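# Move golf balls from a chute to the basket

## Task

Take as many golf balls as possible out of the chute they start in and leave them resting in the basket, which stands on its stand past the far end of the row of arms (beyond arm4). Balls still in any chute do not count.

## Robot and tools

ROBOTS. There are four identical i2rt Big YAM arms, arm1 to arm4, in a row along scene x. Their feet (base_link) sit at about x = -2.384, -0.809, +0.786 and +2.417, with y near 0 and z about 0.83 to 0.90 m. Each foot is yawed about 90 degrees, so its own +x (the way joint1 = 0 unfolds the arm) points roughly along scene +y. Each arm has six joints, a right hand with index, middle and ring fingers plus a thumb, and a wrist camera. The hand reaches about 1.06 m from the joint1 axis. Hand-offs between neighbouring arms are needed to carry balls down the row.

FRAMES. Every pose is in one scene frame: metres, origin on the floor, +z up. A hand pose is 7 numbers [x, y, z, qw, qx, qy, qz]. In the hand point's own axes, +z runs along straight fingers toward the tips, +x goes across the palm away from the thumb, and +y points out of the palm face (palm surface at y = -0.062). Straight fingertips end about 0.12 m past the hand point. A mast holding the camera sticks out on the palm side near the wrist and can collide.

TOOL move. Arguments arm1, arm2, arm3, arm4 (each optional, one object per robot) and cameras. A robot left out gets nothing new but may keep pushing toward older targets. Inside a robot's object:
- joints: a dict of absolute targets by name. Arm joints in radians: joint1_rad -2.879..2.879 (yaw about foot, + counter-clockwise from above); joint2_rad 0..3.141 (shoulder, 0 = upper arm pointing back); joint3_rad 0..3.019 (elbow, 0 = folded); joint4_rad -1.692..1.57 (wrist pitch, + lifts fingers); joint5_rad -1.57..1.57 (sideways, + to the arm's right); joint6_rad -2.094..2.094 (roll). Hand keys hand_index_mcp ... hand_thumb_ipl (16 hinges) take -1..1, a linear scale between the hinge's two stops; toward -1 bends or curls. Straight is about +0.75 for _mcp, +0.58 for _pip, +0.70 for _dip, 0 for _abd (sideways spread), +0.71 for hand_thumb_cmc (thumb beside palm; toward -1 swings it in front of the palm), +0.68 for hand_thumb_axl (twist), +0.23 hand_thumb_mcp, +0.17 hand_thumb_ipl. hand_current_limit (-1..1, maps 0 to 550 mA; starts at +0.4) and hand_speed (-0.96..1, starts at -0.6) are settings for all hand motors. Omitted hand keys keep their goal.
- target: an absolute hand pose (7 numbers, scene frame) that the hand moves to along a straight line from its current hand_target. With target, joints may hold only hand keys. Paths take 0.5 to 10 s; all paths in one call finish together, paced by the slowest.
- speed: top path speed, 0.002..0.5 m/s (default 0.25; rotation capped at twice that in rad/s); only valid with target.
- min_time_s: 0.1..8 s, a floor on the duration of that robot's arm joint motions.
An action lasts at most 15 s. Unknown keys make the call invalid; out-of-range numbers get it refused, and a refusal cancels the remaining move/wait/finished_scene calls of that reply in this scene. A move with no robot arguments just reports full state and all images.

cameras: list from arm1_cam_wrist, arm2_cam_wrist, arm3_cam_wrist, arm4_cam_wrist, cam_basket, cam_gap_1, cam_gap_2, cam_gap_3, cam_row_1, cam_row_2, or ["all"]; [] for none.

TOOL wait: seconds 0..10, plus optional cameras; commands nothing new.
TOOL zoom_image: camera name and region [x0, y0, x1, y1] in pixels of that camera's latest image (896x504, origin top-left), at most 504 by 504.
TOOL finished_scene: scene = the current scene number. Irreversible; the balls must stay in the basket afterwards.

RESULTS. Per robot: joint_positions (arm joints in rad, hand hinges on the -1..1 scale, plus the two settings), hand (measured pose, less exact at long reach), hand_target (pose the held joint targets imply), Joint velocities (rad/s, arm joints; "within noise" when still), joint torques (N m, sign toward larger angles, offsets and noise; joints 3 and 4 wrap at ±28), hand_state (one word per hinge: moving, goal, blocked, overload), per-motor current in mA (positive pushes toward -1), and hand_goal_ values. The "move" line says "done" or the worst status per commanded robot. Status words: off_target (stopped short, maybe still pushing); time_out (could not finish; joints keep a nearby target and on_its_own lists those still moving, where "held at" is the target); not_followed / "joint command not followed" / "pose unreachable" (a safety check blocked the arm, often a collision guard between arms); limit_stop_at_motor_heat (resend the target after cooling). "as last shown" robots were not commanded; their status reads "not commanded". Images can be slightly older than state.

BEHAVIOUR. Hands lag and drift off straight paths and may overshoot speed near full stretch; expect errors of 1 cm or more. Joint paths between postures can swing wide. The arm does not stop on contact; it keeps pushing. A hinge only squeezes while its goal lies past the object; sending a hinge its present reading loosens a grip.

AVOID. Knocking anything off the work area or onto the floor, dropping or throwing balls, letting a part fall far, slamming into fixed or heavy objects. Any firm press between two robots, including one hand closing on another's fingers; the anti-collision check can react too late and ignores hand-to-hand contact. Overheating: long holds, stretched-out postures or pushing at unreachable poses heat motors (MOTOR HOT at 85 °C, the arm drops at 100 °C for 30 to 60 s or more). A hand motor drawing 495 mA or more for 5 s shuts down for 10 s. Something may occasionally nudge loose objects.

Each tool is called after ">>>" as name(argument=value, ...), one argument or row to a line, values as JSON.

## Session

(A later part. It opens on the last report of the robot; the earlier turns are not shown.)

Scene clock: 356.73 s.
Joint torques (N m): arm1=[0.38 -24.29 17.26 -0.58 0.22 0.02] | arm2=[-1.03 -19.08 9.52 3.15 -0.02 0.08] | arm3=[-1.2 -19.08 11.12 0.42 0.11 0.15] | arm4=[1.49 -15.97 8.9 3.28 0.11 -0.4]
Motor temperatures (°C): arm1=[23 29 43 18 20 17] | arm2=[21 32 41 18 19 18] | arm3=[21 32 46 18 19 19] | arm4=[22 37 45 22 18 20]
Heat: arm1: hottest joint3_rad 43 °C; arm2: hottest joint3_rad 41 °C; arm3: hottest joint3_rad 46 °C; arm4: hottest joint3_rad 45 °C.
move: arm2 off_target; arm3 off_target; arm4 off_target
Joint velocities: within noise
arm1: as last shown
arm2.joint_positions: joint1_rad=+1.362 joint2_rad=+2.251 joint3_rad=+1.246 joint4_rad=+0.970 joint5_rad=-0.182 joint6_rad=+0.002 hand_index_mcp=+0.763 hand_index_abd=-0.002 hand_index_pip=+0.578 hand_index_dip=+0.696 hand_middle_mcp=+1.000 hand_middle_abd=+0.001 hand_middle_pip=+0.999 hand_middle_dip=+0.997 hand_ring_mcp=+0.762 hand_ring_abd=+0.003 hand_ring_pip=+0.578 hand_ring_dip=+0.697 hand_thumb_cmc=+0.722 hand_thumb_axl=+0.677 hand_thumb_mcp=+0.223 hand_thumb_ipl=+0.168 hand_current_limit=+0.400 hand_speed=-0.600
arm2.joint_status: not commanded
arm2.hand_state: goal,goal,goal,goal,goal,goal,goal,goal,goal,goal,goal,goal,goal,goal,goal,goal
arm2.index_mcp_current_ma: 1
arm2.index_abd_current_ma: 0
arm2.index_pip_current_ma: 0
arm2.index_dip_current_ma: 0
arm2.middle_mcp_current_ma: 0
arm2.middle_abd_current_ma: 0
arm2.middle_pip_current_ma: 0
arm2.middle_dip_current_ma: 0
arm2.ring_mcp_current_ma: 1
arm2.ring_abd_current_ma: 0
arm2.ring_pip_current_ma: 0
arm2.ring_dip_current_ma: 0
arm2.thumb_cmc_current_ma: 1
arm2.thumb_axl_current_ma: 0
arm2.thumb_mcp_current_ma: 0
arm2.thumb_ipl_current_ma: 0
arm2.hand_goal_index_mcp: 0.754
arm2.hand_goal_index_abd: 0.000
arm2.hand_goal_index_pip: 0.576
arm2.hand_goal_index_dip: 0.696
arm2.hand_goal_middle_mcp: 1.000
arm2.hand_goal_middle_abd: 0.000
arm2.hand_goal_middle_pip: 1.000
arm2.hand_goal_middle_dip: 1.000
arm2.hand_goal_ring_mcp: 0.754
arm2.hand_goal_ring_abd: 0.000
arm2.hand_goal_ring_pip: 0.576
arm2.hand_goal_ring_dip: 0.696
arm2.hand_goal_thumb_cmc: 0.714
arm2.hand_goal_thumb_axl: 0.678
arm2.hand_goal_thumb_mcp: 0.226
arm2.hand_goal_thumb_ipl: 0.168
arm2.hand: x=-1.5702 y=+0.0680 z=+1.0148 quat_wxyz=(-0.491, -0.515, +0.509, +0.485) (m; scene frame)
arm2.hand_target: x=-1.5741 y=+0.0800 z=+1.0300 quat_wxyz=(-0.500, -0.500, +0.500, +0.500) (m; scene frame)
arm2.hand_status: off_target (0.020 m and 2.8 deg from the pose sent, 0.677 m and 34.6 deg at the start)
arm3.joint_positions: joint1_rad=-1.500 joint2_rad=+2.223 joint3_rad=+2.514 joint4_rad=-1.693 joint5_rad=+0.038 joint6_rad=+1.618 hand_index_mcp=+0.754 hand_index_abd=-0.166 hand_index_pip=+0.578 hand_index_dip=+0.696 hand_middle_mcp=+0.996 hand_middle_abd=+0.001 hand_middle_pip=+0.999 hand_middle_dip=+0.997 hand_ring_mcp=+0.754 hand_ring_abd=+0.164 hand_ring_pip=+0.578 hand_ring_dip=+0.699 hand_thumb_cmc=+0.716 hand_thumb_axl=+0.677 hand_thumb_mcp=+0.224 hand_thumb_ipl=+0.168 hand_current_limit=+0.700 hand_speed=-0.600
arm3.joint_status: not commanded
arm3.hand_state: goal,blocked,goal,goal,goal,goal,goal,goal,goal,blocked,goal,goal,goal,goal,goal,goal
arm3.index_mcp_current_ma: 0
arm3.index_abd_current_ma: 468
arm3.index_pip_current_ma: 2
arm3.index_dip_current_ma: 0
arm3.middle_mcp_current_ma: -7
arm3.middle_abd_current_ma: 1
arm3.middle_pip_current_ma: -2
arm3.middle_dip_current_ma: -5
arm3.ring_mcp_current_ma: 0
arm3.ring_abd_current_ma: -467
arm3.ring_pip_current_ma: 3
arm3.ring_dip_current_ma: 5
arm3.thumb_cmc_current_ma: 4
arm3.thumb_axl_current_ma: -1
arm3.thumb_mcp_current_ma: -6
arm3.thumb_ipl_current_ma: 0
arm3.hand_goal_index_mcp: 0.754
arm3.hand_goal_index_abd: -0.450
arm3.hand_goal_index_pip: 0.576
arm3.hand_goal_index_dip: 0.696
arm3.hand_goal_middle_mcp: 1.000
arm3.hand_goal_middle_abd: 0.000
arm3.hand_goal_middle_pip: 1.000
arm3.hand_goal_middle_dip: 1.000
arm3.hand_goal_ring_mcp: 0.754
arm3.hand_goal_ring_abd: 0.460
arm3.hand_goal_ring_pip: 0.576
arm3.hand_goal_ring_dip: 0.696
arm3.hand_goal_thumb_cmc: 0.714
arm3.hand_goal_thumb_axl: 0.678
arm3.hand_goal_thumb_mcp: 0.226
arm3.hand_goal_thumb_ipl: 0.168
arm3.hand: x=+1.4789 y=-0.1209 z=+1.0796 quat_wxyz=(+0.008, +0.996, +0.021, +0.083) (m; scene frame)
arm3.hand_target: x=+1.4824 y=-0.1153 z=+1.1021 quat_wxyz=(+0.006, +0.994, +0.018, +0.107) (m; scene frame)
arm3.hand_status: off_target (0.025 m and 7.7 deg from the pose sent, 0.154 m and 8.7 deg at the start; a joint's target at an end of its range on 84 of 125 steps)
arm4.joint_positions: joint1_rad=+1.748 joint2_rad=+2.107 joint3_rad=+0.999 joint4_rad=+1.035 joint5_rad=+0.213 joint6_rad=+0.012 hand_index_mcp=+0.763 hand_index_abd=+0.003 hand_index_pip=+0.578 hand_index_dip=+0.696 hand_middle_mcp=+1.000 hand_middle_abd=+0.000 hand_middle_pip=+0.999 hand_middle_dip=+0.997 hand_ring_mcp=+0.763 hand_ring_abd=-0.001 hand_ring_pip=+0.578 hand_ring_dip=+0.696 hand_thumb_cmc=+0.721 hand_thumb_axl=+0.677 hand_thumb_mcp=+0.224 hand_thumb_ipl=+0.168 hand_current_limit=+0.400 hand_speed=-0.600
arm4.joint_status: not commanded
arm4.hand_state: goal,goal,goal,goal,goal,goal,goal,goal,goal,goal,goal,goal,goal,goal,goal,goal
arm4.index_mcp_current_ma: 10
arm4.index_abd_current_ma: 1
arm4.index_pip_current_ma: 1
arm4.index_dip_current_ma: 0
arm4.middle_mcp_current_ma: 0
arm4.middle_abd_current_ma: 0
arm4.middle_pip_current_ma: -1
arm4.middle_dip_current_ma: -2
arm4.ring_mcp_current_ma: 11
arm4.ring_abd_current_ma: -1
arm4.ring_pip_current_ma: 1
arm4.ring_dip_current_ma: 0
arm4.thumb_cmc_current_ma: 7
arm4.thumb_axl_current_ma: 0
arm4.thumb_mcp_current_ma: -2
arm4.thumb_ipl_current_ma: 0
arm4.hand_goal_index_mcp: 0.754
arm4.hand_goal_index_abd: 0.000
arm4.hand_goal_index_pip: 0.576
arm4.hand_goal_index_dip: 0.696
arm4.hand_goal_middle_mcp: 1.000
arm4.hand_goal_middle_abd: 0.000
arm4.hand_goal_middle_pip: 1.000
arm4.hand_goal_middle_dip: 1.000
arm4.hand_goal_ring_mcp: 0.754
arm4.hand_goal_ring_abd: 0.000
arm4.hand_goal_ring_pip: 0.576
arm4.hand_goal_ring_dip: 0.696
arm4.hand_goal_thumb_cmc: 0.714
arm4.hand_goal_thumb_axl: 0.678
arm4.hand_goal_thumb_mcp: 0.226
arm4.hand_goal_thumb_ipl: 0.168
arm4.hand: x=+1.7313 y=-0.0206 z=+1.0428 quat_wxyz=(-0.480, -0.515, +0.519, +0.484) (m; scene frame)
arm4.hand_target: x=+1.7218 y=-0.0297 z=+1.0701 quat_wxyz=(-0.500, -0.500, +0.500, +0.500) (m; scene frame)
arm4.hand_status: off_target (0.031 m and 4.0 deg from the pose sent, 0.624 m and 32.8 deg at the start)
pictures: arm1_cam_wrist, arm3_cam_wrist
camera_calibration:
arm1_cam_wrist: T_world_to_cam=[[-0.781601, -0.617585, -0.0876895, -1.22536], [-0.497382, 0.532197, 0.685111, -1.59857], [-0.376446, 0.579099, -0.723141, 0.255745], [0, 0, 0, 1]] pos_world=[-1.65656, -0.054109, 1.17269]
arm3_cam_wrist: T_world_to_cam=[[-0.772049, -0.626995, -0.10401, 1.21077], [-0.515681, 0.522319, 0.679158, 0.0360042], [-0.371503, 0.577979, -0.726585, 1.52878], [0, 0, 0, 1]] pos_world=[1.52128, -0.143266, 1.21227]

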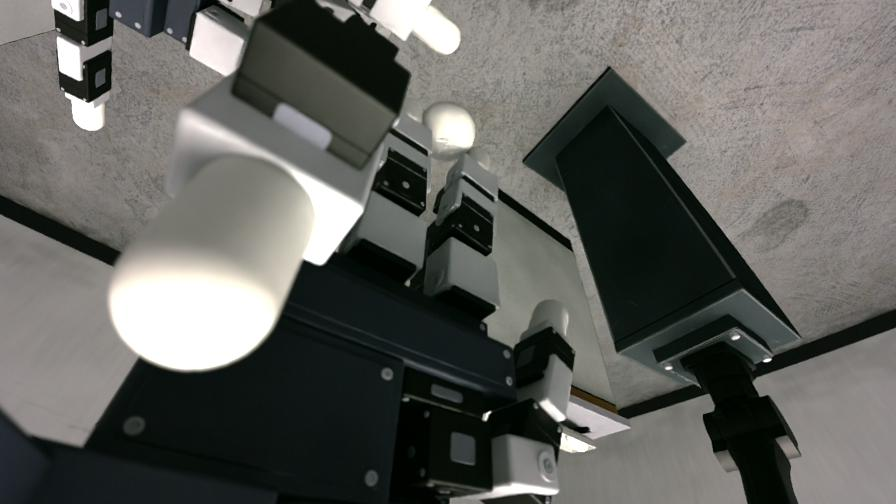

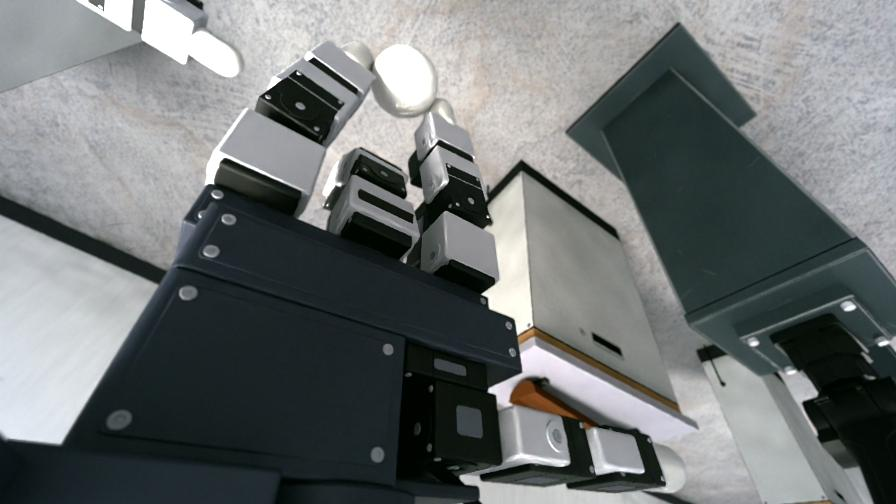

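>>> move(
  arm2={"target": [-1.618, 0.085, 1.023, -0.5, -0.5, 0.5, 0.5], "speed": 0.05},
  arm4={"target": [1.675, -0.045, 1.093, -0.5, -0.5, 0.5, 0.5], "speed": 0.1},
  cameras=["arm2_cam_wrist"],
)

>>> zoom_image(
  camera="arm2_cam_wrist",
  region=[250, 0, 550, 200],
)

>>> move(
  arm4={"target": [1.619, -0.038, 1.077, -0.5, -0.5, 0.5, 0.5], "speed": 0.06},
  cameras=["arm4_cam_wrist"],
)

>>> zoom_image(
  camera="arm4_cam_wrist",
  region=[250, 0, 550, 200],
)

Scene clock: 359.20 s.
Joint torques (N m): arm1=[0.26 -24.18 17.26 -0.58 0.22 0.02] | arm2=[-0.67 -19.25 10.58 1.78 0.18 0.11] | arm3=[-1.14 -19.02 11.11 0.42 0.11 0.15] | arm4=[1.44 -15.62 10.14 2.14 0.11 -0.38]
Motor temperatures (°C): arm1=[23 29 43 18 20 17] | arm2=[21 33 41 18 19 18] | arm3=[21 32 47 18 19 19] | arm4=[22 37 45 22 18 20]
Heat: arm1: hottest joint3_rad 43 °C; arm2: hottest joint3_rad 41 °C; arm3: hottest joint3_rad 47 °C; arm4: hottest joint3_rad 45 °C.
move: arm2 off_target; arm4 off_target
Joint velocities: within noise
arm1, arm3: as last shown
arm2.joint_positions: joint1_rad=+1.362 joint2_rad=+2.316 joint3_rad=+1.400 joint4_rad=+0.925 joint5_rad=-0.182 joint6_rad=+0.003 hand_index_mcp=+0.763 hand_index_abd=-0.002 hand_index_pip=+0.578 hand_index_dip=+0.696 hand_middle_mcp=+1.000 hand_middle_abd=+0.001 hand_middle_pip=+0.999 hand_middle_dip=+0.997 hand_ring_mcp=+0.762 hand_ring_abd=+0.003 hand_ring_pip=+0.578 hand_ring_dip=+0.697 hand_thumb_cmc=+0.722 hand_thumb_axl=+0.677 hand_thumb_mcp=+0.224 hand_thumb_ipl=+0.168 hand_current_limit=+0.400 hand_speed=-0.600
arm2.joint_status: not commanded
arm2.hand_state: goal,goal,goal,goal,goal,goal,goal,goal,goal,goal,goal,goal,goal,goal,goal,goal
arm2.index_mcp_current_ma: 1
arm2.index_abd_current_ma: 0
arm2.index_pip_current_ma: 0
arm2.index_dip_current_ma: 0
arm2.middle_mcp_current_ma: 0
arm2.middle_abd_current_ma: 0
arm2.middle_pip_current_ma: 0
arm2.middle_dip_current_ma: 0
arm2.ring_mcp_current_ma: 1
arm2.ring_abd_current_ma: 0
arm2.ring_pip_current_ma: 0
arm2.ring_dip_current_ma: 0
arm2.thumb_cmc_current_ma: 1
arm2.thumb_axl_current_ma: 0
arm2.thumb_mcp_current_ma: 0
arm2.thumb_ipl_current_ma: 0
arm2.hand_goal_index_mcp: 0.754
arm2.hand_goal_index_abd: 0.000
arm2.hand_goal_index_pip: 0.576
arm2.hand_goal_index_dip: 0.696
arm2.hand_goal_middle_mcp: 1.000
arm2.hand_goal_middle_abd: 0.000
arm2.hand_goal_middle_pip: 1.000
arm2.hand_goal_middle_dip: 1.000
arm2.hand_goal_ring_mcp: 0.754
arm2.hand_goal_ring_abd: 0.000
arm2.hand_goal_ring_pip: 0.576
arm2.hand_goal_ring_dip: 0.696
arm2.hand_goal_thumb_cmc: 0.714
arm2.hand_goal_thumb_axl: 0.678
arm2.hand_goal_thumb_mcp: 0.226
arm2.hand_goal_thumb_ipl: 0.168
arm2.hand: x=-1.6096 y=+0.0747 z=+1.0256 quat_wxyz=(-0.500, -0.506, +0.496, +0.498) (m; scene frame)
arm2.hand_target: x=-1.6171 y=+0.0850 z=+1.0230 quat_wxyz=(-0.500, -0.500, +0.500, +0.500) (m; scene frame)
arm2.hand_status: off_target (0.014 m and 0.8 deg from the pose sent, 0.051 m and 2.8 deg at the start)
arm4.joint_positions: joint1_rad=+1.757 joint2_rad=+2.107 joint3_rad=+1.145 joint4_rad=+0.929 joint5_rad=+0.222 joint6_rad=+0.011 hand_index_mcp=+0.763 hand_index_abd=+0.003 hand_index_pip=+0.578 hand_index_dip=+0.696 hand_middle_mcp=+1.000 hand_middle_abd=+0.000 hand_middle_pip=+0.999 hand_middle_dip=+0.997 hand_ring_mcp=+0.763 hand_ring_abd=-0.001 hand_ring_pip=+0.578 hand_ring_dip=+0.696 hand_thumb_cmc=+0.721 hand_thumb_axl=+0.677 hand_thumb_mcp=+0.224 hand_thumb_ipl=+0.168 hand_current_limit=+0.400 hand_speed=-0.600
arm4.joint_status: not commanded
arm4.hand_state: goal,goal,goal,goal,goal,goal,goal,goal,goal,goal,goal,goal,goal,goal,goal,goal
arm4.index_mcp_current_ma: 10
arm4.index_abd_current_ma: 1
arm4.index_pip_current_ma: 1
arm4.index_dip_current_ma: 0
arm4.middle_mcp_current_ma: 0
arm4.middle_abd_current_ma: 0
arm4.middle_pip_current_ma: -1
arm4.middle_dip_current_ma: -2
arm4.ring_mcp_current_ma: 11
arm4.ring_abd_current_ma: -1
arm4.ring_pip_current_ma: 1
arm4.ring_dip_current_ma: 0
arm4.thumb_cmc_current_ma: 7
arm4.thumb_axl_current_ma: 0
arm4.thumb_mcp_current_ma: -2
arm4.thumb_ipl_current_ma: 0
arm4.hand_goal_index_mcp: 0.754
arm4.hand_goal_index_abd: 0.000
arm4.hand_goal_index_pip: 0.576
arm4.hand_goal_index_dip: 0.696
arm4.hand_goal_middle_mcp: 1.000
arm4.hand_goal_middle_abd: 0.000
arm4.hand_goal_middle_pip: 1.000
arm4.hand_goal_middle_dip: 1.000
arm4.hand_goal_ring_mcp: 0.754
arm4.hand_goal_ring_abd: 0.000
arm4.hand_goal_ring_pip: 0.576
arm4.hand_goal_ring_dip: 0.696
arm4.hand_goal_thumb_cmc: 0.714
arm4.hand_goal_thumb_axl: 0.678
arm4.hand_goal_thumb_mcp: 0.226
arm4.hand_goal_thumb_ipl: 0.168
arm4.hand: x=+1.6882 y=-0.0347 z=+1.0807 quat_wxyz=(-0.492, -0.504, +0.511, +0.492) (m; scene frame)
arm4.hand_target: x=+1.6765 y=-0.0449 z=+1.0930 quat_wxyz=(-0.500, -0.500, +0.500, +0.500) (m; scene frame)
arm4.hand_status: off_target (0.021 m and 1.9 deg from the pose sent, 0.079 m and 4.0 deg at the start)
pictures: arm2_cam_wrist
camera_calibration:
arm2_cam_wrist: T_world_to_cam=[[0.0136241, 0.806845, 0.590606, -0.607338], [0.752897, 0.380411, -0.53706, 1.67705], [-0.657998, 0.451982, -0.602289, -0.353007], [0, 0, 0, 1]] pos_world=[-1.48665, 0.0116106, 1.04676]

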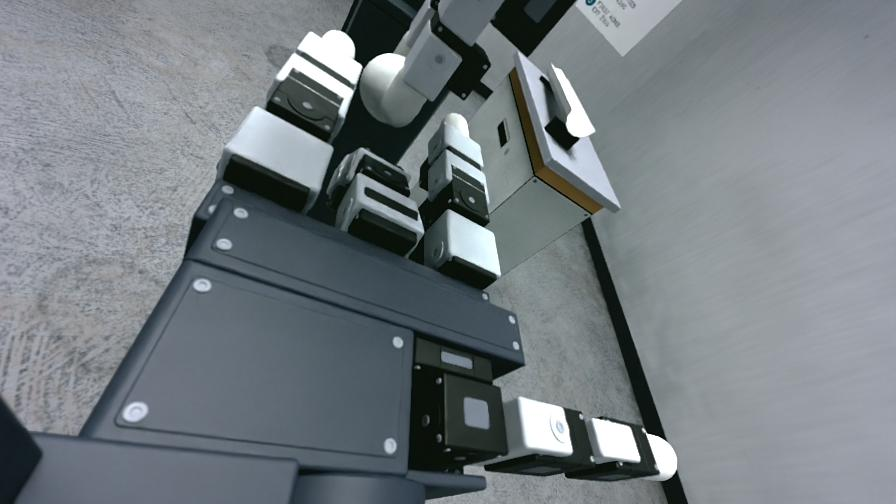

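Scaled by 1.680 from the camera's 896x504 image, which has a finer 1280x720 frame.

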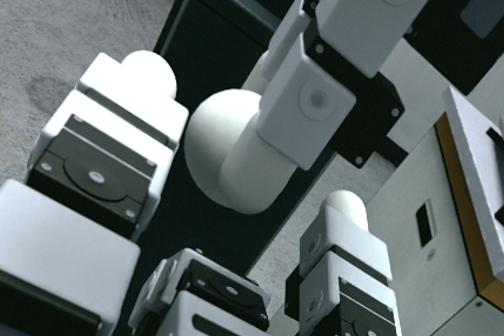

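Scene clock: 360.70 s.
Joint torques (N m): arm1=[0.26 -24.23 17.25 -0.59 0.21 0.01] | arm2=[-0.62 -19.08 10.56 1.74 0.17 0.1] | arm3=[-1.2 -19.08 11.11 0.42 0.11 0.15] | arm4=[0.32 -17.55 10.95 2.18 0 -0.38]
Motor temperatures (°C): arm1=[23 29 43 18 20 17] | arm2=[21 33 41 18 19 18] | arm3=[21 32 47 18 19 19] | arm4=[22 37 45 22 18 20]
Heat: arm1: hottest joint3_rad 43 °C; arm2: hottest joint3_rad 41 °C; arm3: hottest joint3_rad 47 °C; arm4: hottest joint3_rad 45 °C.
move: arm4 off_target
Joint velocities: within noise
arm1, arm2, arm3: as last shown
arm4.joint_positions: joint1_rad=+1.742 joint2_rad=+2.228 joint3_rad=+1.328 joint4_rad=+0.860 joint5_rad=+0.196 joint6_rad=+0.011 hand_index_mcp=+0.763 hand_index_abd=+0.003 hand_index_pip=+0.578 hand_index_dip=+0.696 hand_middle_mcp=+1.000 hand_middle_abd=+0.000 hand_middle_pip=+0.999 hand_middle_dip=+0.997 hand_ring_mcp=+0.763 hand_ring_abd=-0.001 hand_ring_pip=+0.578 hand_ring_dip=+0.696 hand_thumb_cmc=+0.721 hand_thumb_axl=+0.677 hand_thumb_mcp=+0.224 hand_thumb_ipl=+0.168 hand_current_limit=+0.400 hand_speed=-0.600
arm4.joint_status: not commanded
arm4.hand_state: goal,goal,goal,goal,goal,goal,goal,goal,goal,goal,goal,goal,goal,goal,goal,goal
arm4.index_mcp_current_ma: 10
arm4.index_abd_current_ma: 1
arm4.index_pip_current_ma: 1
arm4.index_dip_current_ma: 0
arm4.middle_mcp_current_ma: 0
arm4.middle_abd_current_ma: 0
arm4.middle_pip_current_ma: -1
arm4.middle_dip_current_ma: -2
arm4.ring_mcp_current_ma: 11
arm4.ring_abd_current_ma: -1
arm4.ring_pip_current_ma: 1
arm4.ring_dip_current_ma: 0
arm4.thumb_cmc_current_ma: 7
arm4.thumb_axl_current_ma: 0
arm4.thumb_mcp_current_ma: -2
arm4.thumb_ipl_current_ma: 0
arm4.hand_goal_index_mcp: 0.754
arm4.hand_goal_index_abd: 0.000
arm4.hand_goal_index_pip: 0.576
arm4.hand_goal_index_dip: 0.696
arm4.hand_goal_middle_mcp: 1.000
arm4.hand_goal_middle_abd: 0.000
arm4.hand_goal_middle_pip: 1.000
arm4.hand_goal_middle_dip: 1.000
arm4.hand_goal_ring_mcp: 0.754
arm4.hand_goal_ring_abd: 0.000
arm4.hand_goal_ring_pip: 0.576
arm4.hand_goal_ring_dip: 0.696
arm4.hand_goal_thumb_cmc: 0.714
arm4.hand_goal_thumb_axl: 0.678
arm4.hand_goal_thumb_mcp: 0.226
arm4.hand_goal_thumb_ipl: 0.168
arm4.hand: x=+1.6346 y=-0.0390 z=+1.0609 quat_wxyz=(-0.493, -0.509, +0.510, +0.488) (m; scene frame)
arm4.hand_target: x=+1.6209 y=-0.0376 z=+1.0772 quat_wxyz=(-0.500, -0.500, +0.500, +0.500) (m; scene frame)
arm4.hand_status: off_target (0.022 m and 2.2 deg from the pose sent, 0.069 m and 1.9 deg at the start)
pictures: arm4_cam_wrist
camera_calibration:
arm4_cam_wrist: T_world_to_cam=[[0.000517189, 0.793421, 0.608673, -0.584343], [0.74876, 0.403146, -0.526147, -0.700766], [-0.662841, 0.456023, -0.593873, 1.85794], [0, 0, 0, 1]] pos_world=[1.75653, -0.101121, 1.09035]

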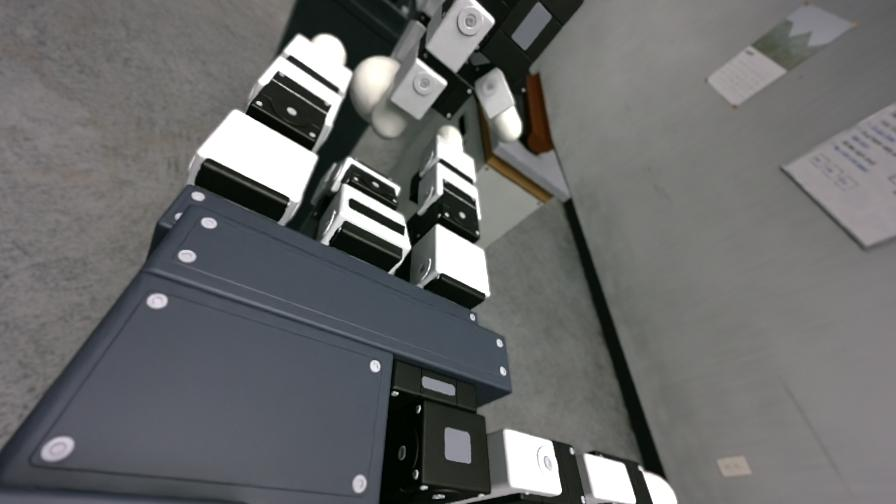

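Scaled by 1.680 from the camera's 896x504 image, which has a finer 1280x720 frame.

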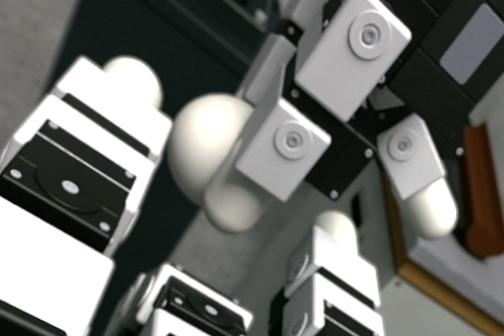

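>>> move(
  arm2={"joints":{"hand_index_abd":-0.45,"hand_ring_abd":0.46}},
  arm4={"joints":{"hand_index_abd":-0.45,"hand_ring_abd":0.46}},
  cameras=["arm2_cam_wrist","arm4_cam_wrist"],
)

Scene clock: 366.50 s.
Joint torques (N m): arm1=[-0.03 -24.29 17.26 -0.64 0.22 0.01] | arm2=[-0.67 -19.19 10.59 1.72 0.19 0.1] | arm3=[-1.14 -19.02 11.04 0.43 0.13 0.14] | arm4=[0.38 -17.38 10.95 2.18 0.13 -0.38]
Motor temperatures (°C): arm1=[23 29 43 18 20 17] | arm2=[21 33 40 18 19 18] | arm3=[21 33 47 18 19 19] | arm4=[22 37 44 22 18 20]
Heat: arm1: hottest joint3_rad 43 °C; arm2: hottest joint3_rad 40 °C; arm3: hottest joint3_rad 47 °C; arm4: hottest joint3_rad 44 °C.
move: arm2 off_target; arm4 off_target
Joint velocities: within noise
arm1, arm3: as last shown
arm1.joint_positions: joint1_rad=-1.685 joint2_rad=+2.191 joint3_rad=+2.391 joint4_rad=-1.688 joint5_rad=+0.014 joint6_rad=+1.532 hand_index_mcp=+0.751 hand_index_abd=+0.096 hand_index_pip=+0.575 hand_index_dip=+0.696 hand_middle_mcp=+0.762 hand_middle_abd=-0.050 hand_middle_pip=+0.581 hand_middle_dip=+0.698 hand_ring_mcp=-0.464 hand_ring_abd=+0.000 hand_ring_pip=-0.736 hand_ring_dip=+0.703 hand_thumb_cmc=+0.715 hand_thumb_axl=+0.677 hand_thumb_mcp=-0.485 hand_thumb_ipl=+0.168 hand_current_limit=+0.700 hand_speed=-0.600
arm1.index_mcp_current_ma: 0
arm1.middle_mcp_current_ma: 1
arm1.hand: x=-1.7111 y=-0.0281 z=+1.0499 quat_wxyz=(+0.005, +0.999, +0.007, +0.034) (m; scene frame)
arm2.joint_positions: joint1_rad=+1.362 joint2_rad=+2.316 joint3_rad=+1.400 joint4_rad=+0.925 joint5_rad=-0.182 joint6_rad=+0.003 hand_index_mcp=+0.763 hand_index_abd=-0.171 hand_index_pip=+0.578 hand_index_dip=+0.696 hand_middle_mcp=+1.000 hand_middle_abd=+0.001 hand_middle_pip=+0.999 hand_middle_dip=+0.997 hand_ring_mcp=+0.764 hand_ring_abd=+0.157 hand_ring_pip=+0.578 hand_ring_dip=+0.697 hand_thumb_cmc=+0.722 hand_thumb_axl=+0.677 hand_thumb_mcp=+0.224 hand_thumb_ipl=+0.168 hand_current_limit=+0.400 hand_speed=-0.600
arm2.joint_status: hand_index_abd off_target (ended at -0.171, target -0.450); hand_ring_abd off_target (ended at +0.157, target +0.460)
arm2.hand_state: goal,blocked,goal,goal,goal,goal,goal,goal,goal,blocked,goal,goal,goal,goal,goal,goal
arm2.index_mcp_current_ma: 1
arm2.index_abd_current_ma: 385
arm2.index_pip_current_ma: 0
arm2.index_dip_current_ma: 0
arm2.middle_mcp_current_ma: 0
arm2.middle_abd_current_ma: 0
arm2.middle_pip_current_ma: 0
arm2.middle_dip_current_ma: 0
arm2.ring_mcp_current_ma: 2
arm2.ring_abd_current_ma: -385
arm2.ring_pip_current_ma: 0
arm2.ring_dip_current_ma: 0
arm2.thumb_cmc_current_ma: 1
arm2.thumb_axl_current_ma: 0
arm2.thumb_mcp_current_ma: 0
arm2.thumb_ipl_current_ma: 0
arm2.hand_goal_index_mcp: 0.754
arm2.hand_goal_index_abd: -0.450
arm2.hand_goal_index_pip: 0.576
arm2.hand_goal_index_dip: 0.696
arm2.hand_goal_middle_mcp: 1.000
arm2.hand_goal_middle_abd: 0.000
arm2.hand_goal_middle_pip: 1.000
arm2.hand_goal_middle_dip: 1.000
arm2.hand_goal_ring_mcp: 0.754
arm2.hand_goal_ring_abd: 0.460
arm2.hand_goal_ring_pip: 0.576
arm2.hand_goal_ring_dip: 0.696
arm2.hand_goal_thumb_cmc: 0.714
arm2.hand_goal_thumb_axl: 0.678
arm2.hand_goal_thumb_mcp: 0.226
arm2.hand_goal_thumb_ipl: 0.168
arm2.hand: x=-1.6096 y=+0.0746 z=+1.0255 quat_wxyz=(-0.500, -0.506, +0.496, +0.498) (m; scene frame)
arm2.hand_target: x=-1.6171 y=+0.0851 z=+1.0230 quat_wxyz=(-0.500, -0.500, +0.500, +0.500) (m; scene frame)
arm2.hand_status: not commanded
arm3.joint_positions: joint1_rad=-1.500 joint2_rad=+2.223 joint3_rad=+2.515 joint4_rad=-1.693 joint5_rad=+0.038 joint6_rad=+1.619 hand_index_mcp=+0.753 hand_index_abd=-0.167 hand_index_pip=+0.576 hand_index_dip=+0.696 hand_middle_mcp=+0.996 hand_middle_abd=+0.001 hand_middle_pip=+0.999 hand_middle_dip=+0.997 hand_ring_mcp=+0.761 hand_ring_abd=+0.164 hand_ring_pip=+0.582 hand_ring_dip=+0.700 hand_thumb_cmc=+0.716 hand_thumb_axl=+0.677 hand_thumb_mcp=+0.224 hand_thumb_ipl=+0.168 hand_current_limit=+0.700 hand_speed=-0.600
arm3.index_mcp_current_ma: -2
arm3.index_pip_current_ma: 0
arm3.middle_mcp_current_ma: -8
arm3.ring_mcp_current_ma: 17
arm3.ring_pip_current_ma: 14
arm3.ring_dip_current_ma: 7
arm3.thumb_cmc_current_ma: 3
arm3.hand: x=+1.4789 y=-0.1208 z=+1.0798 quat_wxyz=(+0.008, +0.996, +0.021, +0.083) (m; scene frame)
arm4.joint_positions: joint1_rad=+1.742 joint2_rad=+2.228 joint3_rad=+1.328 joint4_rad=+0.860 joint5_rad=+0.191 joint6_rad=+0.011 hand_index_mcp=+0.763 hand_index_abd=-0.189 hand_index_pip=+0.578 hand_index_dip=+0.696 hand_middle_mcp=+1.000 hand_middle_abd=+0.000 hand_middle_pip=+0.999 hand_middle_dip=+0.997 hand_ring_mcp=+0.763 hand_ring_abd=+0.152 hand_ring_pip=+0.578 hand_ring_dip=+0.696 hand_thumb_cmc=+0.721 hand_thumb_axl=+0.677 hand_thumb_mcp=+0.224 hand_thumb_ipl=+0.168 hand_current_limit=+0.400 hand_speed=-0.600
arm4.joint_status: hand_index_abd off_target (ended at -0.189, target -0.450); hand_ring_abd off_target (ended at +0.152, target +0.460)
arm4.hand_state: goal,blocked,goal,goal,goal,goal,goal,goal,goal,blocked,goal,goal,goal,goal,goal,goal
arm4.index_mcp_current_ma: 11
arm4.index_abd_current_ma: 385
arm4.index_pip_current_ma: 1
arm4.index_dip_current_ma: 0
arm4.middle_mcp_current_ma: 0
arm4.middle_abd_current_ma: 0
arm4.middle_pip_current_ma: -1
arm4.middle_dip_current_ma: -2
arm4.ring_mcp_current_ma: 11
arm4.ring_abd_current_ma: -385
arm4.ring_pip_current_ma: 1
arm4.ring_dip_current_ma: 0
arm4.thumb_cmc_current_ma: 7
arm4.thumb_axl_current_ma: 0
arm4.thumb_mcp_current_ma: -2
arm4.thumb_ipl_current_ma: 0
arm4.hand_goal_index_mcp: 0.754
arm4.hand_goal_index_abd: -0.450
arm4.hand_goal_index_pip: 0.576
arm4.hand_goal_index_dip: 0.696
arm4.hand_goal_middle_mcp: 1.000
arm4.hand_goal_middle_abd: 0.000
arm4.hand_goal_middle_pip: 1.000
arm4.hand_goal_middle_dip: 1.000
arm4.hand_goal_ring_mcp: 0.754
arm4.hand_goal_ring_abd: 0.460
arm4.hand_goal_ring_pip: 0.576
arm4.hand_goal_ring_dip: 0.696
arm4.hand_goal_thumb_cmc: 0.714
arm4.hand_goal_thumb_axl: 0.678
arm4.hand_goal_thumb_mcp: 0.226
arm4.hand_goal_thumb_ipl: 0.168
arm4.hand: x=+1.6344 y=-0.0401 z=+1.0612 quat_wxyz=(-0.495, -0.510, +0.509, +0.487) (m; scene frame)
arm4.hand_target: x=+1.6209 y=-0.0378 z=+1.0773 quat_wxyz=(-0.500, -0.500, +0.500, +0.500) (m; scene frame)
arm4.hand_status: not commanded
pictures: arm2_cam_wrist, arm4_cam_wrist
camera_calibration:
arm2_cam_wrist: T_world_to_cam=[[0.0133715, 0.807128, 0.590224, -0.607317], [0.752741, 0.380419, -0.537274, 1.67704], [-0.658181, 0.45147, -0.602472, -0.353082], [0, 0, 0, 1]] pos_world=[-1.48665, 0.0116097, 1.04676]
arm4_cam_wrist: T_world_to_cam=[[-0.00291141, 0.793615, 0.608413, -0.577732], [0.746399, 0.406622, -0.526827, -0.695208], [-0.665492, 0.452585, -0.593537, 1.8624], [0, 0, 0, 1]] pos_world=[1.75663, -0.101709, 1.09065]

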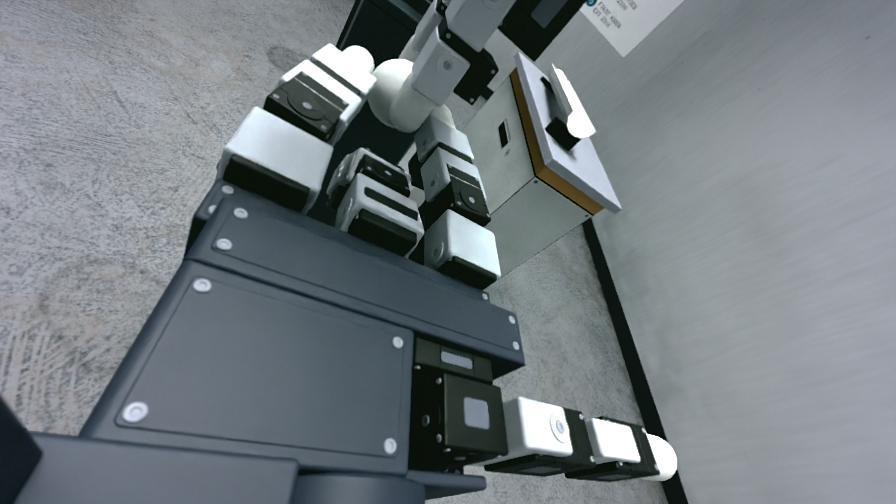

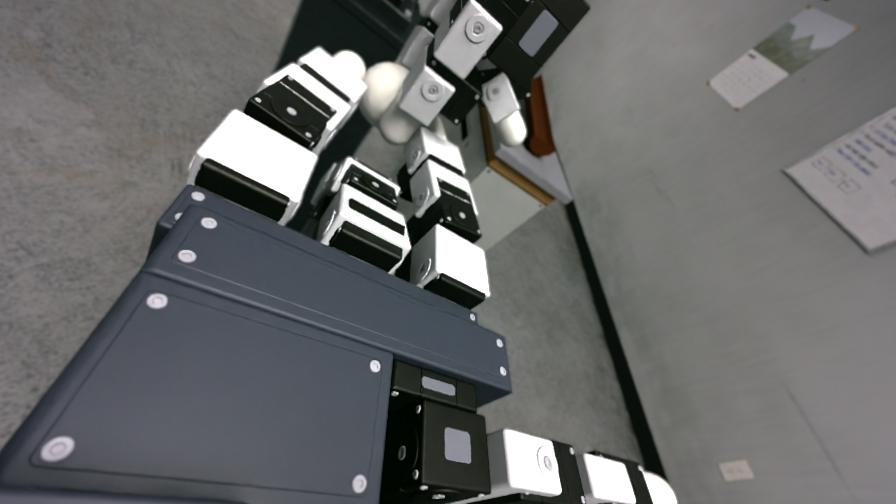

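Sums good (.328, .341).

>>> move(
  arm1={"joints":{"hand_index_abd":0.18,"hand_middle_abd":-0.15}},
  arm2={"joints":{"hand_current_limit":0.7}},
  arm3={"joints":{"hand_index_abd":0.0,"hand_ring_abd":0.0}},
  arm4={"joints":{"hand_current_limit":0.7}},
)

>>> move(
  arm1={"target":[-1.71,-0.026,1.16,0,1,0,0.02],"speed":0.12},
  arm3={"target":[1.48,-0.115,1.20,0,1,0,0.02],"speed":0.12},
  cameras=["arm2_cam_wrist","arm4_cam_wrist"],
)

Scene clock: 368.10 s.
Joint torques (N m): arm1=[0.09 -24.18 17.25 -0.57 0.18 0.02] | arm2=[-0.73 -19.25 10.56 1.92 0.19 0.1] | arm3=[-1.2 -19.08 10.8 0.43 0.11 0.14] | arm4=[0.32 -17.73 10.89 2.32 0.11 -0.38]
Motor temperatures (°C): arm1=[23 29 43 18 20 17] | arm2=[21 33 40 18 19 18] | arm3=[21 33 47 18 19 19] | arm4=[22 37 44 22 18 20]
Heat: arm1: hottest joint3_rad 43 °C; arm2: hottest joint3_rad 40 °C; arm3: hottest joint3_rad 47 °C; arm4: hottest joint3_rad 44 °C.
move: arm1 done; arm2 done; arm3 done; arm4 done
Joint velocities: within noise
arm1.joint_positions: joint1_rad=-1.685 joint2_rad=+2.191 joint3_rad=+2.391 joint4_rad=-1.688 joint5_rad=+0.015 joint6_rad=+1.532 hand_index_mcp=+0.751 hand_index_abd=+0.176 hand_index_pip=+0.575 hand_index_dip=+0.696 hand_middle_mcp=+0.755 hand_middle_abd=-0.146 hand_middle_pip=+0.578 hand_middle_dip=+0.698 hand_ring_mcp=-0.464 hand_ring_abd=+0.000 hand_ring_pip=-0.736 hand_ring_dip=+0.703 hand_thumb_cmc=+0.715 hand_thumb_axl=+0.677 hand_thumb_mcp=-0.485 hand_thumb_ipl=+0.168 hand_current_limit=+0.700 hand_speed=-0.600
arm1.joint_status: all done
arm1.hand_state: goal,goal,goal,goal,goal,goal,goal,goal,goal,goal,goal,goal,goal,goal,overload,goal
arm1.index_mcp_current_ma: 0
arm1.index_abd_current_ma: 0
arm1.index_pip_current_ma: 0
arm1.index_dip_current_ma: 0
arm1.middle_mcp_current_ma: 0
arm1.middle_abd_current_ma: 0
arm1.middle_pip_current_ma: 0
arm1.middle_dip_current_ma: 0
arm1.ring_mcp_current_ma: 5
arm1.ring_abd_current_ma: 0
arm1.ring_pip_current_ma: 0
arm1.ring_dip_current_ma: 0
arm1.thumb_cmc_current_ma: 0
arm1.thumb_axl_current_ma: 0
arm1.thumb_mcp_current_ma: 0
arm1.thumb_ipl_current_ma: 0
arm1.hand_goal_index_mcp: 0.754
arm1.hand_goal_index_abd: 0.180
arm1.hand_goal_index_pip: 0.576
arm1.hand_goal_index_dip: 0.696
arm1.hand_goal_middle_mcp: 0.754
arm1.hand_goal_middle_abd: -0.150
arm1.hand_goal_middle_pip: 0.576
arm1.hand_goal_middle_dip: 0.696
arm1.hand_goal_ring_mcp: -0.480
arm1.hand_goal_ring_abd: 0.000
arm1.hand_goal_ring_pip: -0.740
arm1.hand_goal_ring_dip: 0.700
arm1.hand_goal_thumb_cmc: 0.714
arm1.hand_goal_thumb_axl: 0.678
arm1.hand_goal_thumb_mcp: 0.226
arm1.hand_goal_thumb_ipl: 0.168
arm1.hand: x=-1.7111 y=-0.0282 z=+1.0499 quat_wxyz=(+0.005, +0.999, +0.007, +0.034) (m; scene frame)
arm1.hand_target: x=-1.7017 y=-0.0259 z=+1.0696 quat_wxyz=(+0.007, +0.998, +0.007, +0.058) (m; scene frame)
arm1.hand_status: not commanded
arm2.joint_positions: joint1_rad=+1.362 joint2_rad=+2.318 joint3_rad=+1.400 joint4_rad=+0.922 joint5_rad=-0.182 joint6_rad=+0.003 hand_index_mcp=+0.765 hand_index_abd=-0.171 hand_index_pip=+0.578 hand_index_dip=+0.696 hand_middle_mcp=+1.000 hand_middle_abd=+0.001 hand_middle_pip=+0.999 hand_middle_dip=+0.997 hand_ring_mcp=+0.765 hand_ring_abd=+0.159 hand_ring_pip=+0.579 hand_ring_dip=+0.697 hand_thumb_cmc=+0.722 hand_thumb_axl=+0.677 hand_thumb_mcp=+0.224 hand_thumb_ipl=+0.168 hand_current_limit=+0.700 hand_speed=-0.600
arm2.joint_status: all done
arm2.hand_state: goal,blocked,goal,goal,goal,goal,goal,goal,goal,blocked,goal,goal,goal,goal,goal,goal
arm2.index_mcp_current_ma: 2
arm2.index_abd_current_ma: 467
arm2.index_pip_current_ma: 0
arm2.index_dip_current_ma: 0
arm2.middle_mcp_current_ma: 0
arm2.middle_abd_current_ma: 0
arm2.middle_pip_current_ma: 0
arm2.middle_dip_current_ma: 0
arm2.ring_mcp_current_ma: 2
arm2.ring_abd_current_ma: -467
arm2.ring_pip_current_ma: 0
arm2.ring_dip_current_ma: 0
arm2.thumb_cmc_current_ma: 1
arm2.thumb_axl_current_ma: 0
arm2.thumb_mcp_current_ma: 0
arm2.thumb_ipl_current_ma: 0
arm2.hand_goal_index_mcp: 0.754
arm2.hand_goal_index_abd: -0.450
arm2.hand_goal_index_pip: 0.576
arm2.hand_goal_index_dip: 0.696
arm2.hand_goal_middle_mcp: 1.000
arm2.hand_goal_middle_abd: 0.000
arm2.hand_goal_middle_pip: 1.000
arm2.hand_goal_middle_dip: 1.000
arm2.hand_goal_ring_mcp: 0.754
arm2.hand_goal_ring_abd: 0.460
arm2.hand_goal_ring_pip: 0.576
arm2.hand_goal_ring_dip: 0.696
arm2.hand_goal_thumb_cmc: 0.714
arm2.hand_goal_thumb_axl: 0.678
arm2.hand_goal_thumb_mcp: 0.226
arm2.hand_goal_thumb_ipl: 0.168
arm2.hand: x=-1.6099 y=+0.0747 z=+1.0231 quat_wxyz=(-0.499, -0.507, +0.498, +0.496) (m; scene frame)
arm2.hand_target: x=-1.6171 y=+0.0851 z=+1.0230 quat_wxyz=(-0.500, -0.500, +0.500, +0.500) (m; scene frame)
arm2.hand_status: not commanded
arm3.joint_positions: joint1_rad=-1.500 joint2_rad=+2.223 joint3_rad=+2.518 joint4_rad=-1.693 joint5_rad=+0.038 joint6_rad=+1.619 hand_index_mcp=+0.753 hand_index_abd=-0.002 hand_index_pip=+0.576 hand_index_dip=+0.696 hand_middle_mcp=+0.996 hand_middle_abd=+0.001 hand_middle_pip=+0.999 hand_middle_dip=+0.997 hand_ring_mcp=+0.755 hand_ring_abd=+0.004 hand_ring_pip=+0.578 hand_ring_dip=+0.699 hand_thumb_cmc=+0.716 hand_thumb_axl=+0.677 hand_thumb_mcp=+0.224 hand_thumb_ipl=+0.168 hand_current_limit=+0.700 hand_speed=-0.600
arm3.joint_status: all done
arm3.hand_state: goal,goal,goal,goal,goal,goal,goal,goal,goal,goal,goal,goal,goal,goal,goal,goal
arm3.index_mcp_current_ma: -2
arm3.index_abd_current_ma: -4
arm3.index_pip_current_ma: 0
arm3.index_dip_current_ma: 0
arm3.middle_mcp_current_ma: -8
arm3.middle_abd_current_ma: 1
arm3.middle_pip_current_ma: -2
arm3.middle_dip_current_ma: -5
arm3.ring_mcp_current_ma: 2
arm3.ring_abd_current_ma: 8
arm3.ring_pip_current_ma: 4
arm3.ring_dip_current_ma: 6
arm3.thumb_cmc_current_ma: 3
arm3.thumb_axl_current_ma: -1
arm3.thumb_mcp_current_ma: -6
arm3.thumb_ipl_current_ma: 0
arm3.hand_goal_index_mcp: 0.754
arm3.hand_goal_index_abd: 0.000
arm3.hand_goal_index_pip: 0.576
arm3.hand_goal_index_dip: 0.696
arm3.hand_goal_middle_mcp: 1.000
arm3.hand_goal_middle_abd: 0.000
arm3.hand_goal_middle_pip: 1.000
arm3.hand_goal_middle_dip: 1.000
arm3.hand_goal_ring_mcp: 0.754
arm3.hand_goal_ring_abd: 0.000
arm3.hand_goal_ring_pip: 0.576
arm3.hand_goal_ring_dip: 0.696
arm3.hand_goal_thumb_cmc: 0.714
arm3.hand_goal_thumb_axl: 0.678
arm3.hand_goal_thumb_mcp: 0.226
arm3.hand_goal_thumb_ipl: 0.168
arm3.hand: x=+1.4794 y=-0.1209 z=+1.0812 quat_wxyz=(+0.008, +0.996, +0.021, +0.085) (m; scene frame)
arm3.hand_target: x=+1.4824 y=-0.1153 z=+1.1022 quat_wxyz=(+0.006, +0.994, +0.018, +0.107) (m; scene frame)
arm3.hand_status: not commanded
arm4.joint_positions: joint1_rad=+1.742 joint2_rad=+2.231 joint3_rad=+1.328 joint4_rad=+0.856 joint5_rad=+0.192 joint6_rad=+0.011 hand_index_mcp=+0.766 hand_index_abd=-0.191 hand_index_pip=+0.580 hand_index_dip=+0.696 hand_middle_mcp=+1.000 hand_middle_abd=+0.000 hand_middle_pip=+0.999 hand_middle_dip=+0.997 hand_ring_mcp=+0.767 hand_ring_abd=+0.152 hand_ring_pip=+0.580 hand_ring_dip=+0.696 hand_thumb_cmc=+0.721 hand_thumb_axl=+0.677 hand_thumb_mcp=+0.224 hand_thumb_ipl=+0.168 hand_current_limit=+0.700 hand_speed=-0.600
arm4.joint_status: all done
arm4.hand_state: goal,blocked,goal,goal,goal,goal,goal,goal,goal,blocked,goal,goal,goal,goal,goal,goal
arm4.index_mcp_current_ma: 16
arm4.index_abd_current_ma: 468
arm4.index_pip_current_ma: 3
arm4.index_dip_current_ma: 0
arm4.middle_mcp_current_ma: 0
arm4.middle_abd_current_ma: 0
arm4.middle_pip_current_ma: -1
arm4.middle_dip_current_ma: -2
arm4.ring_mcp_current_ma: 17
arm4.ring_abd_current_ma: -467
arm4.ring_pip_current_ma: 3
arm4.ring_dip_current_ma: 0
arm4.thumb_cmc_current_ma: 7
arm4.thumb_axl_current_ma: 0
arm4.thumb_mcp_current_ma: -2
arm4.thumb_ipl_current_ma: 0
arm4.hand_goal_index_mcp: 0.754
arm4.hand_goal_index_abd: -0.450
arm4.hand_goal_index_pip: 0.576
arm4.hand_goal_index_dip: 0.696
arm4.hand_goal_middle_mcp: 1.000
arm4.hand_goal_middle_abd: 0.000
arm4.hand_goal_middle_pip: 1.000
arm4.hand_goal_middle_dip: 1.000
arm4.hand_goal_ring_mcp: 0.754
arm4.hand_goal_ring_abd: 0.460
arm4.hand_goal_ring_pip: 0.576
arm4.hand_goal_ring_dip: 0.696
arm4.hand_goal_thumb_cmc: 0.714
arm4.hand_goal_thumb_axl: 0.678
arm4.hand_goal_thumb_mcp: 0.226
arm4.hand_goal_thumb_ipl: 0.168
arm4.hand: x=+1.6340 y=-0.0398 z=+1.0578 quat_wxyz=(-0.492, -0.512, +0.510, +0.485) (m; scene frame)
arm4.hand_target: x=+1.6209 y=-0.0376 z=+1.0774 quat_wxyz=(-0.500, -0.500, +0.500, +0.500) (m; scene frame)
arm4.hand_status: not commanded
pictures: none

Scene clock: 369.50 s.
Joint torques (N m): arm1=[0.15 -25.11 16.2 -0.25 0.24 -0.19] | arm2=[-0.56 -19.37 10.52 1.98 0.19 0.11] | arm3=[-0.73 -18.55 10.03 0.88 0.15 -0.08] | arm4=[0.32 -17.73 10.92 2.3 0.11 -0.38]
Motor temperatures (°C): arm1=[23 29 43 18 20 17] | arm2=[21 33 40 18 19 18] | arm3=[21 33 47 18 19 19] | arm4=[22 37 44 22 18 20]
Heat: arm1: hottest joint3_rad 43 °C; arm2: hottest joint3_rad 40 °C; arm3: hottest joint3_rad 47 °C; arm4: hottest joint3_rad 44 °C.
move: arm1 off_target; arm3 off_target
Joint velocities: within noise
arm1.joint_positions: joint1_rad=-1.680 joint2_rad=+2.101 joint3_rad=+2.438 joint4_rad=-1.688 joint5_rad=+0.039 joint6_rad=+1.524 hand_index_mcp=+0.751 hand_index_abd=+0.177 hand_index_pip=+0.575 hand_index_dip=+0.696 hand_middle_mcp=+0.755 hand_middle_abd=-0.146 hand_middle_pip=+0.578 hand_middle_dip=+0.698 hand_ring_mcp=-0.465 hand_ring_abd=+0.000 hand_ring_pip=-0.737 hand_ring_dip=+0.703 hand_thumb_cmc=+0.715 hand_thumb_axl=+0.677 hand_thumb_mcp=-0.485 hand_thumb_ipl=+0.168 hand_current_limit=+0.700 hand_speed=-0.600
arm1.joint_status: not commanded
arm1.hand_state: goal,goal,goal,goal,goal,goal,goal,goal,goal,goal,goal,goal,goal,goal,overload,goal
arm1.index_mcp_current_ma: 0
arm1.index_abd_current_ma: 0
arm1.index_pip_current_ma: 0
arm1.index_dip_current_ma: 0
arm1.middle_mcp_current_ma: 0
arm1.middle_abd_current_ma: 0
arm1.middle_pip_current_ma: 0
arm1.middle_dip_current_ma: 0
arm1.ring_mcp_current_ma: 5
arm1.ring_abd_current_ma: 0
arm1.ring_pip_current_ma: 0
arm1.ring_dip_current_ma: 0
arm1.thumb_cmc_current_ma: 0
arm1.thumb_axl_current_ma: 0
arm1.thumb_mcp_current_ma: 0
arm1.thumb_ipl_current_ma: 0
arm1.hand_goal_index_mcp: 0.754
arm1.hand_goal_index_abd: 0.180
arm1.hand_goal_index_pip: 0.576
arm1.hand_goal_index_dip: 0.696
arm1.hand_goal_middle_mcp: 0.754
arm1.hand_goal_middle_abd: -0.150
arm1.hand_goal_middle_pip: 0.576
arm1.hand_goal_middle_dip: 0.696
arm1.hand_goal_ring_mcp: -0.480
arm1.hand_goal_ring_abd: 0.000
arm1.hand_goal_ring_pip: -0.740
arm1.hand_goal_ring_dip: 0.700
arm1.hand_goal_thumb_cmc: 0.714
arm1.hand_goal_thumb_axl: 0.678
arm1.hand_goal_thumb_mcp: 0.226
arm1.hand_goal_thumb_ipl: 0.168
arm1.hand: x=-1.7148 y=-0.0297 z=+1.1293 quat_wxyz=(+0.019, +0.994, +0.012, +0.102) (m; scene frame)
arm1.hand_target: x=-1.7120 y=-0.0259 z=+1.1590 quat_wxyz=(+0.022, +0.991, +0.021, +0.130) (m; scene frame)
arm1.hand_status: off_target (0.031 m and 9.8 deg from the pose sent, 0.110 m and 1.9 deg at the start; a joint's target at an end of its range on 41 of 42 steps)
arm2, arm4: as last shown
arm2.index_abd_current_ma: 468
arm3.joint_positions: joint1_rad=-1.494 joint2_rad=+2.149 joint3_rad=+2.625 joint4_rad=-1.693 joint5_rad=+0.070 joint6_rad=+1.600 hand_index_mcp=+0.753 hand_index_abd=-0.002 hand_index_pip=+0.576 hand_index_dip=+0.696 hand_middle_mcp=+0.996 hand_middle_abd=+0.001 hand_middle_pip=+0.999 hand_middle_dip=+0.997 hand_ring_mcp=+0.755 hand_ring_abd=+0.004 hand_ring_pip=+0.578 hand_ring_dip=+0.699 hand_thumb_cmc=+0.716 hand_thumb_axl=+0.677 hand_thumb_mcp=+0.224 hand_thumb_ipl=+0.168 hand_current_limit=+0.700 hand_speed=-0.600
arm3.joint_status: not commanded
arm3.hand_state: goal,goal,goal,goal,goal,goal,goal,goal,goal,goal,goal,goal,goal,goal,goal,goal
arm3.index_mcp_current_ma: -2
arm3.index_abd_current_ma: -2
arm3.index_pip_current_ma: 0
arm3.index_dip_current_ma: 0
arm3.middle_mcp_current_ma: -8
arm3.middle_abd_current_ma: 1
arm3.middle_pip_current_ma: -2
arm3.middle_dip_current_ma: -5
arm3.ring_mcp_current_ma: 2
arm3.ring_abd_current_ma: 8
arm3.ring_pip_current_ma: 4
arm3.ring_dip_current_ma: 6
arm3.thumb_cmc_current_ma: 3
arm3.thumb_axl_current_ma: -1
arm3.thumb_mcp_current_ma: -6
arm3.thumb_ipl_current_ma: 0
arm3.hand_goal_index_mcp: 0.754
arm3.hand_goal_index_abd: 0.000
arm3.hand_goal_index_pip: 0.576
arm3.hand_goal_index_dip: 0.696
arm3.hand_goal_middle_mcp: 1.000
arm3.hand_goal_middle_abd: 0.000
arm3.hand_goal_middle_pip: 1.000
arm3.hand_goal_middle_dip: 1.000
arm3.hand_goal_ring_mcp: 0.754
arm3.hand_goal_ring_abd: 0.000
arm3.hand_goal_ring_pip: 0.576
arm3.hand_goal_ring_dip: 0.696
arm3.hand_goal_thumb_cmc: 0.714
arm3.hand_goal_thumb_axl: 0.678
arm3.hand_goal_thumb_mcp: 0.226
arm3.hand_goal_thumb_ipl: 0.168
arm3.hand: x=+1.4790 y=-0.1238 z=+1.1757 quat_wxyz=(+0.018, +0.984, +0.028, +0.175) (m; scene frame)
arm3.hand_target: x=+1.4785 y=-0.1153 z=+1.1989 quat_wxyz=(+0.018, +0.979, +0.040, +0.197) (m; scene frame)
arm3.hand_status: off_target (0.026 m and 18.3 deg from the pose sent, 0.119 m and 7.9 deg at the start; a joint's target at an end of its range on 42 of 42 steps)
pictures: arm2_cam_wrist, arm4_cam_wrist
camera_calibration:
arm2_cam_wrist: T_world_to_cam=[[0.0100943, 0.80766, 0.589561, -0.610573], [0.755823, 0.379861, -0.533326, 1.67693], [-0.654698, 0.450988, -0.606614, -0.344959], [0, 0, 0, 1]] pos_world=[-1.48714, 0.0117081, 1.04506]
arm4_cam_wrist: T_world_to_cam=[[-0.0061488, 0.792732, 0.609539, -0.571825], [0.750372, 0.406571, -0.521193, -0.709338], [-0.660987, 0.454177, -0.597344, 1.85658], [0, 0, 0, 1]] pos_world=[1.75592, -0.101513, 1.08786]

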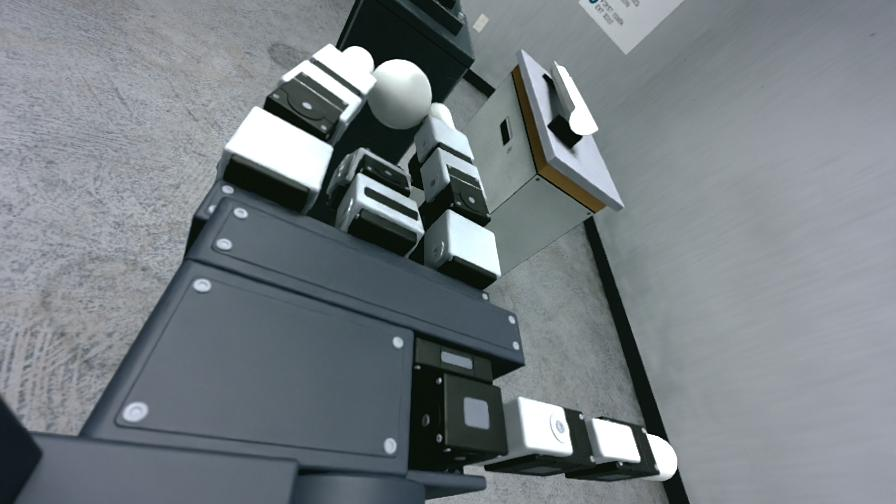

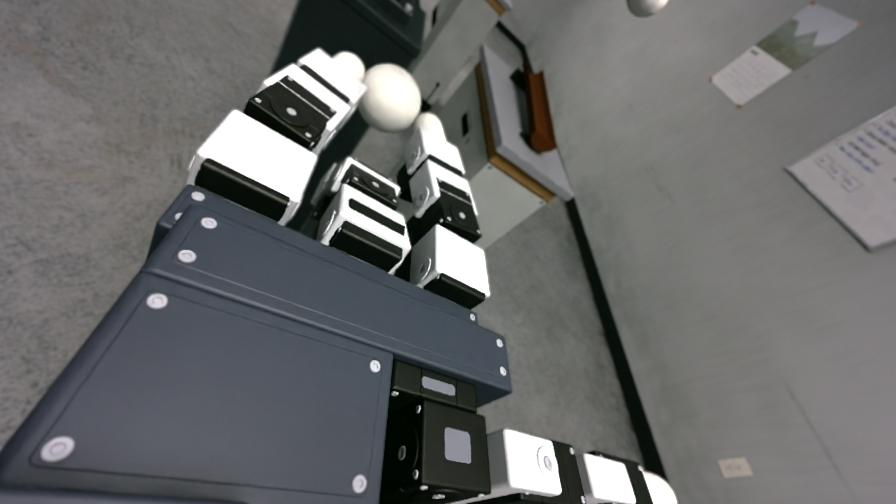

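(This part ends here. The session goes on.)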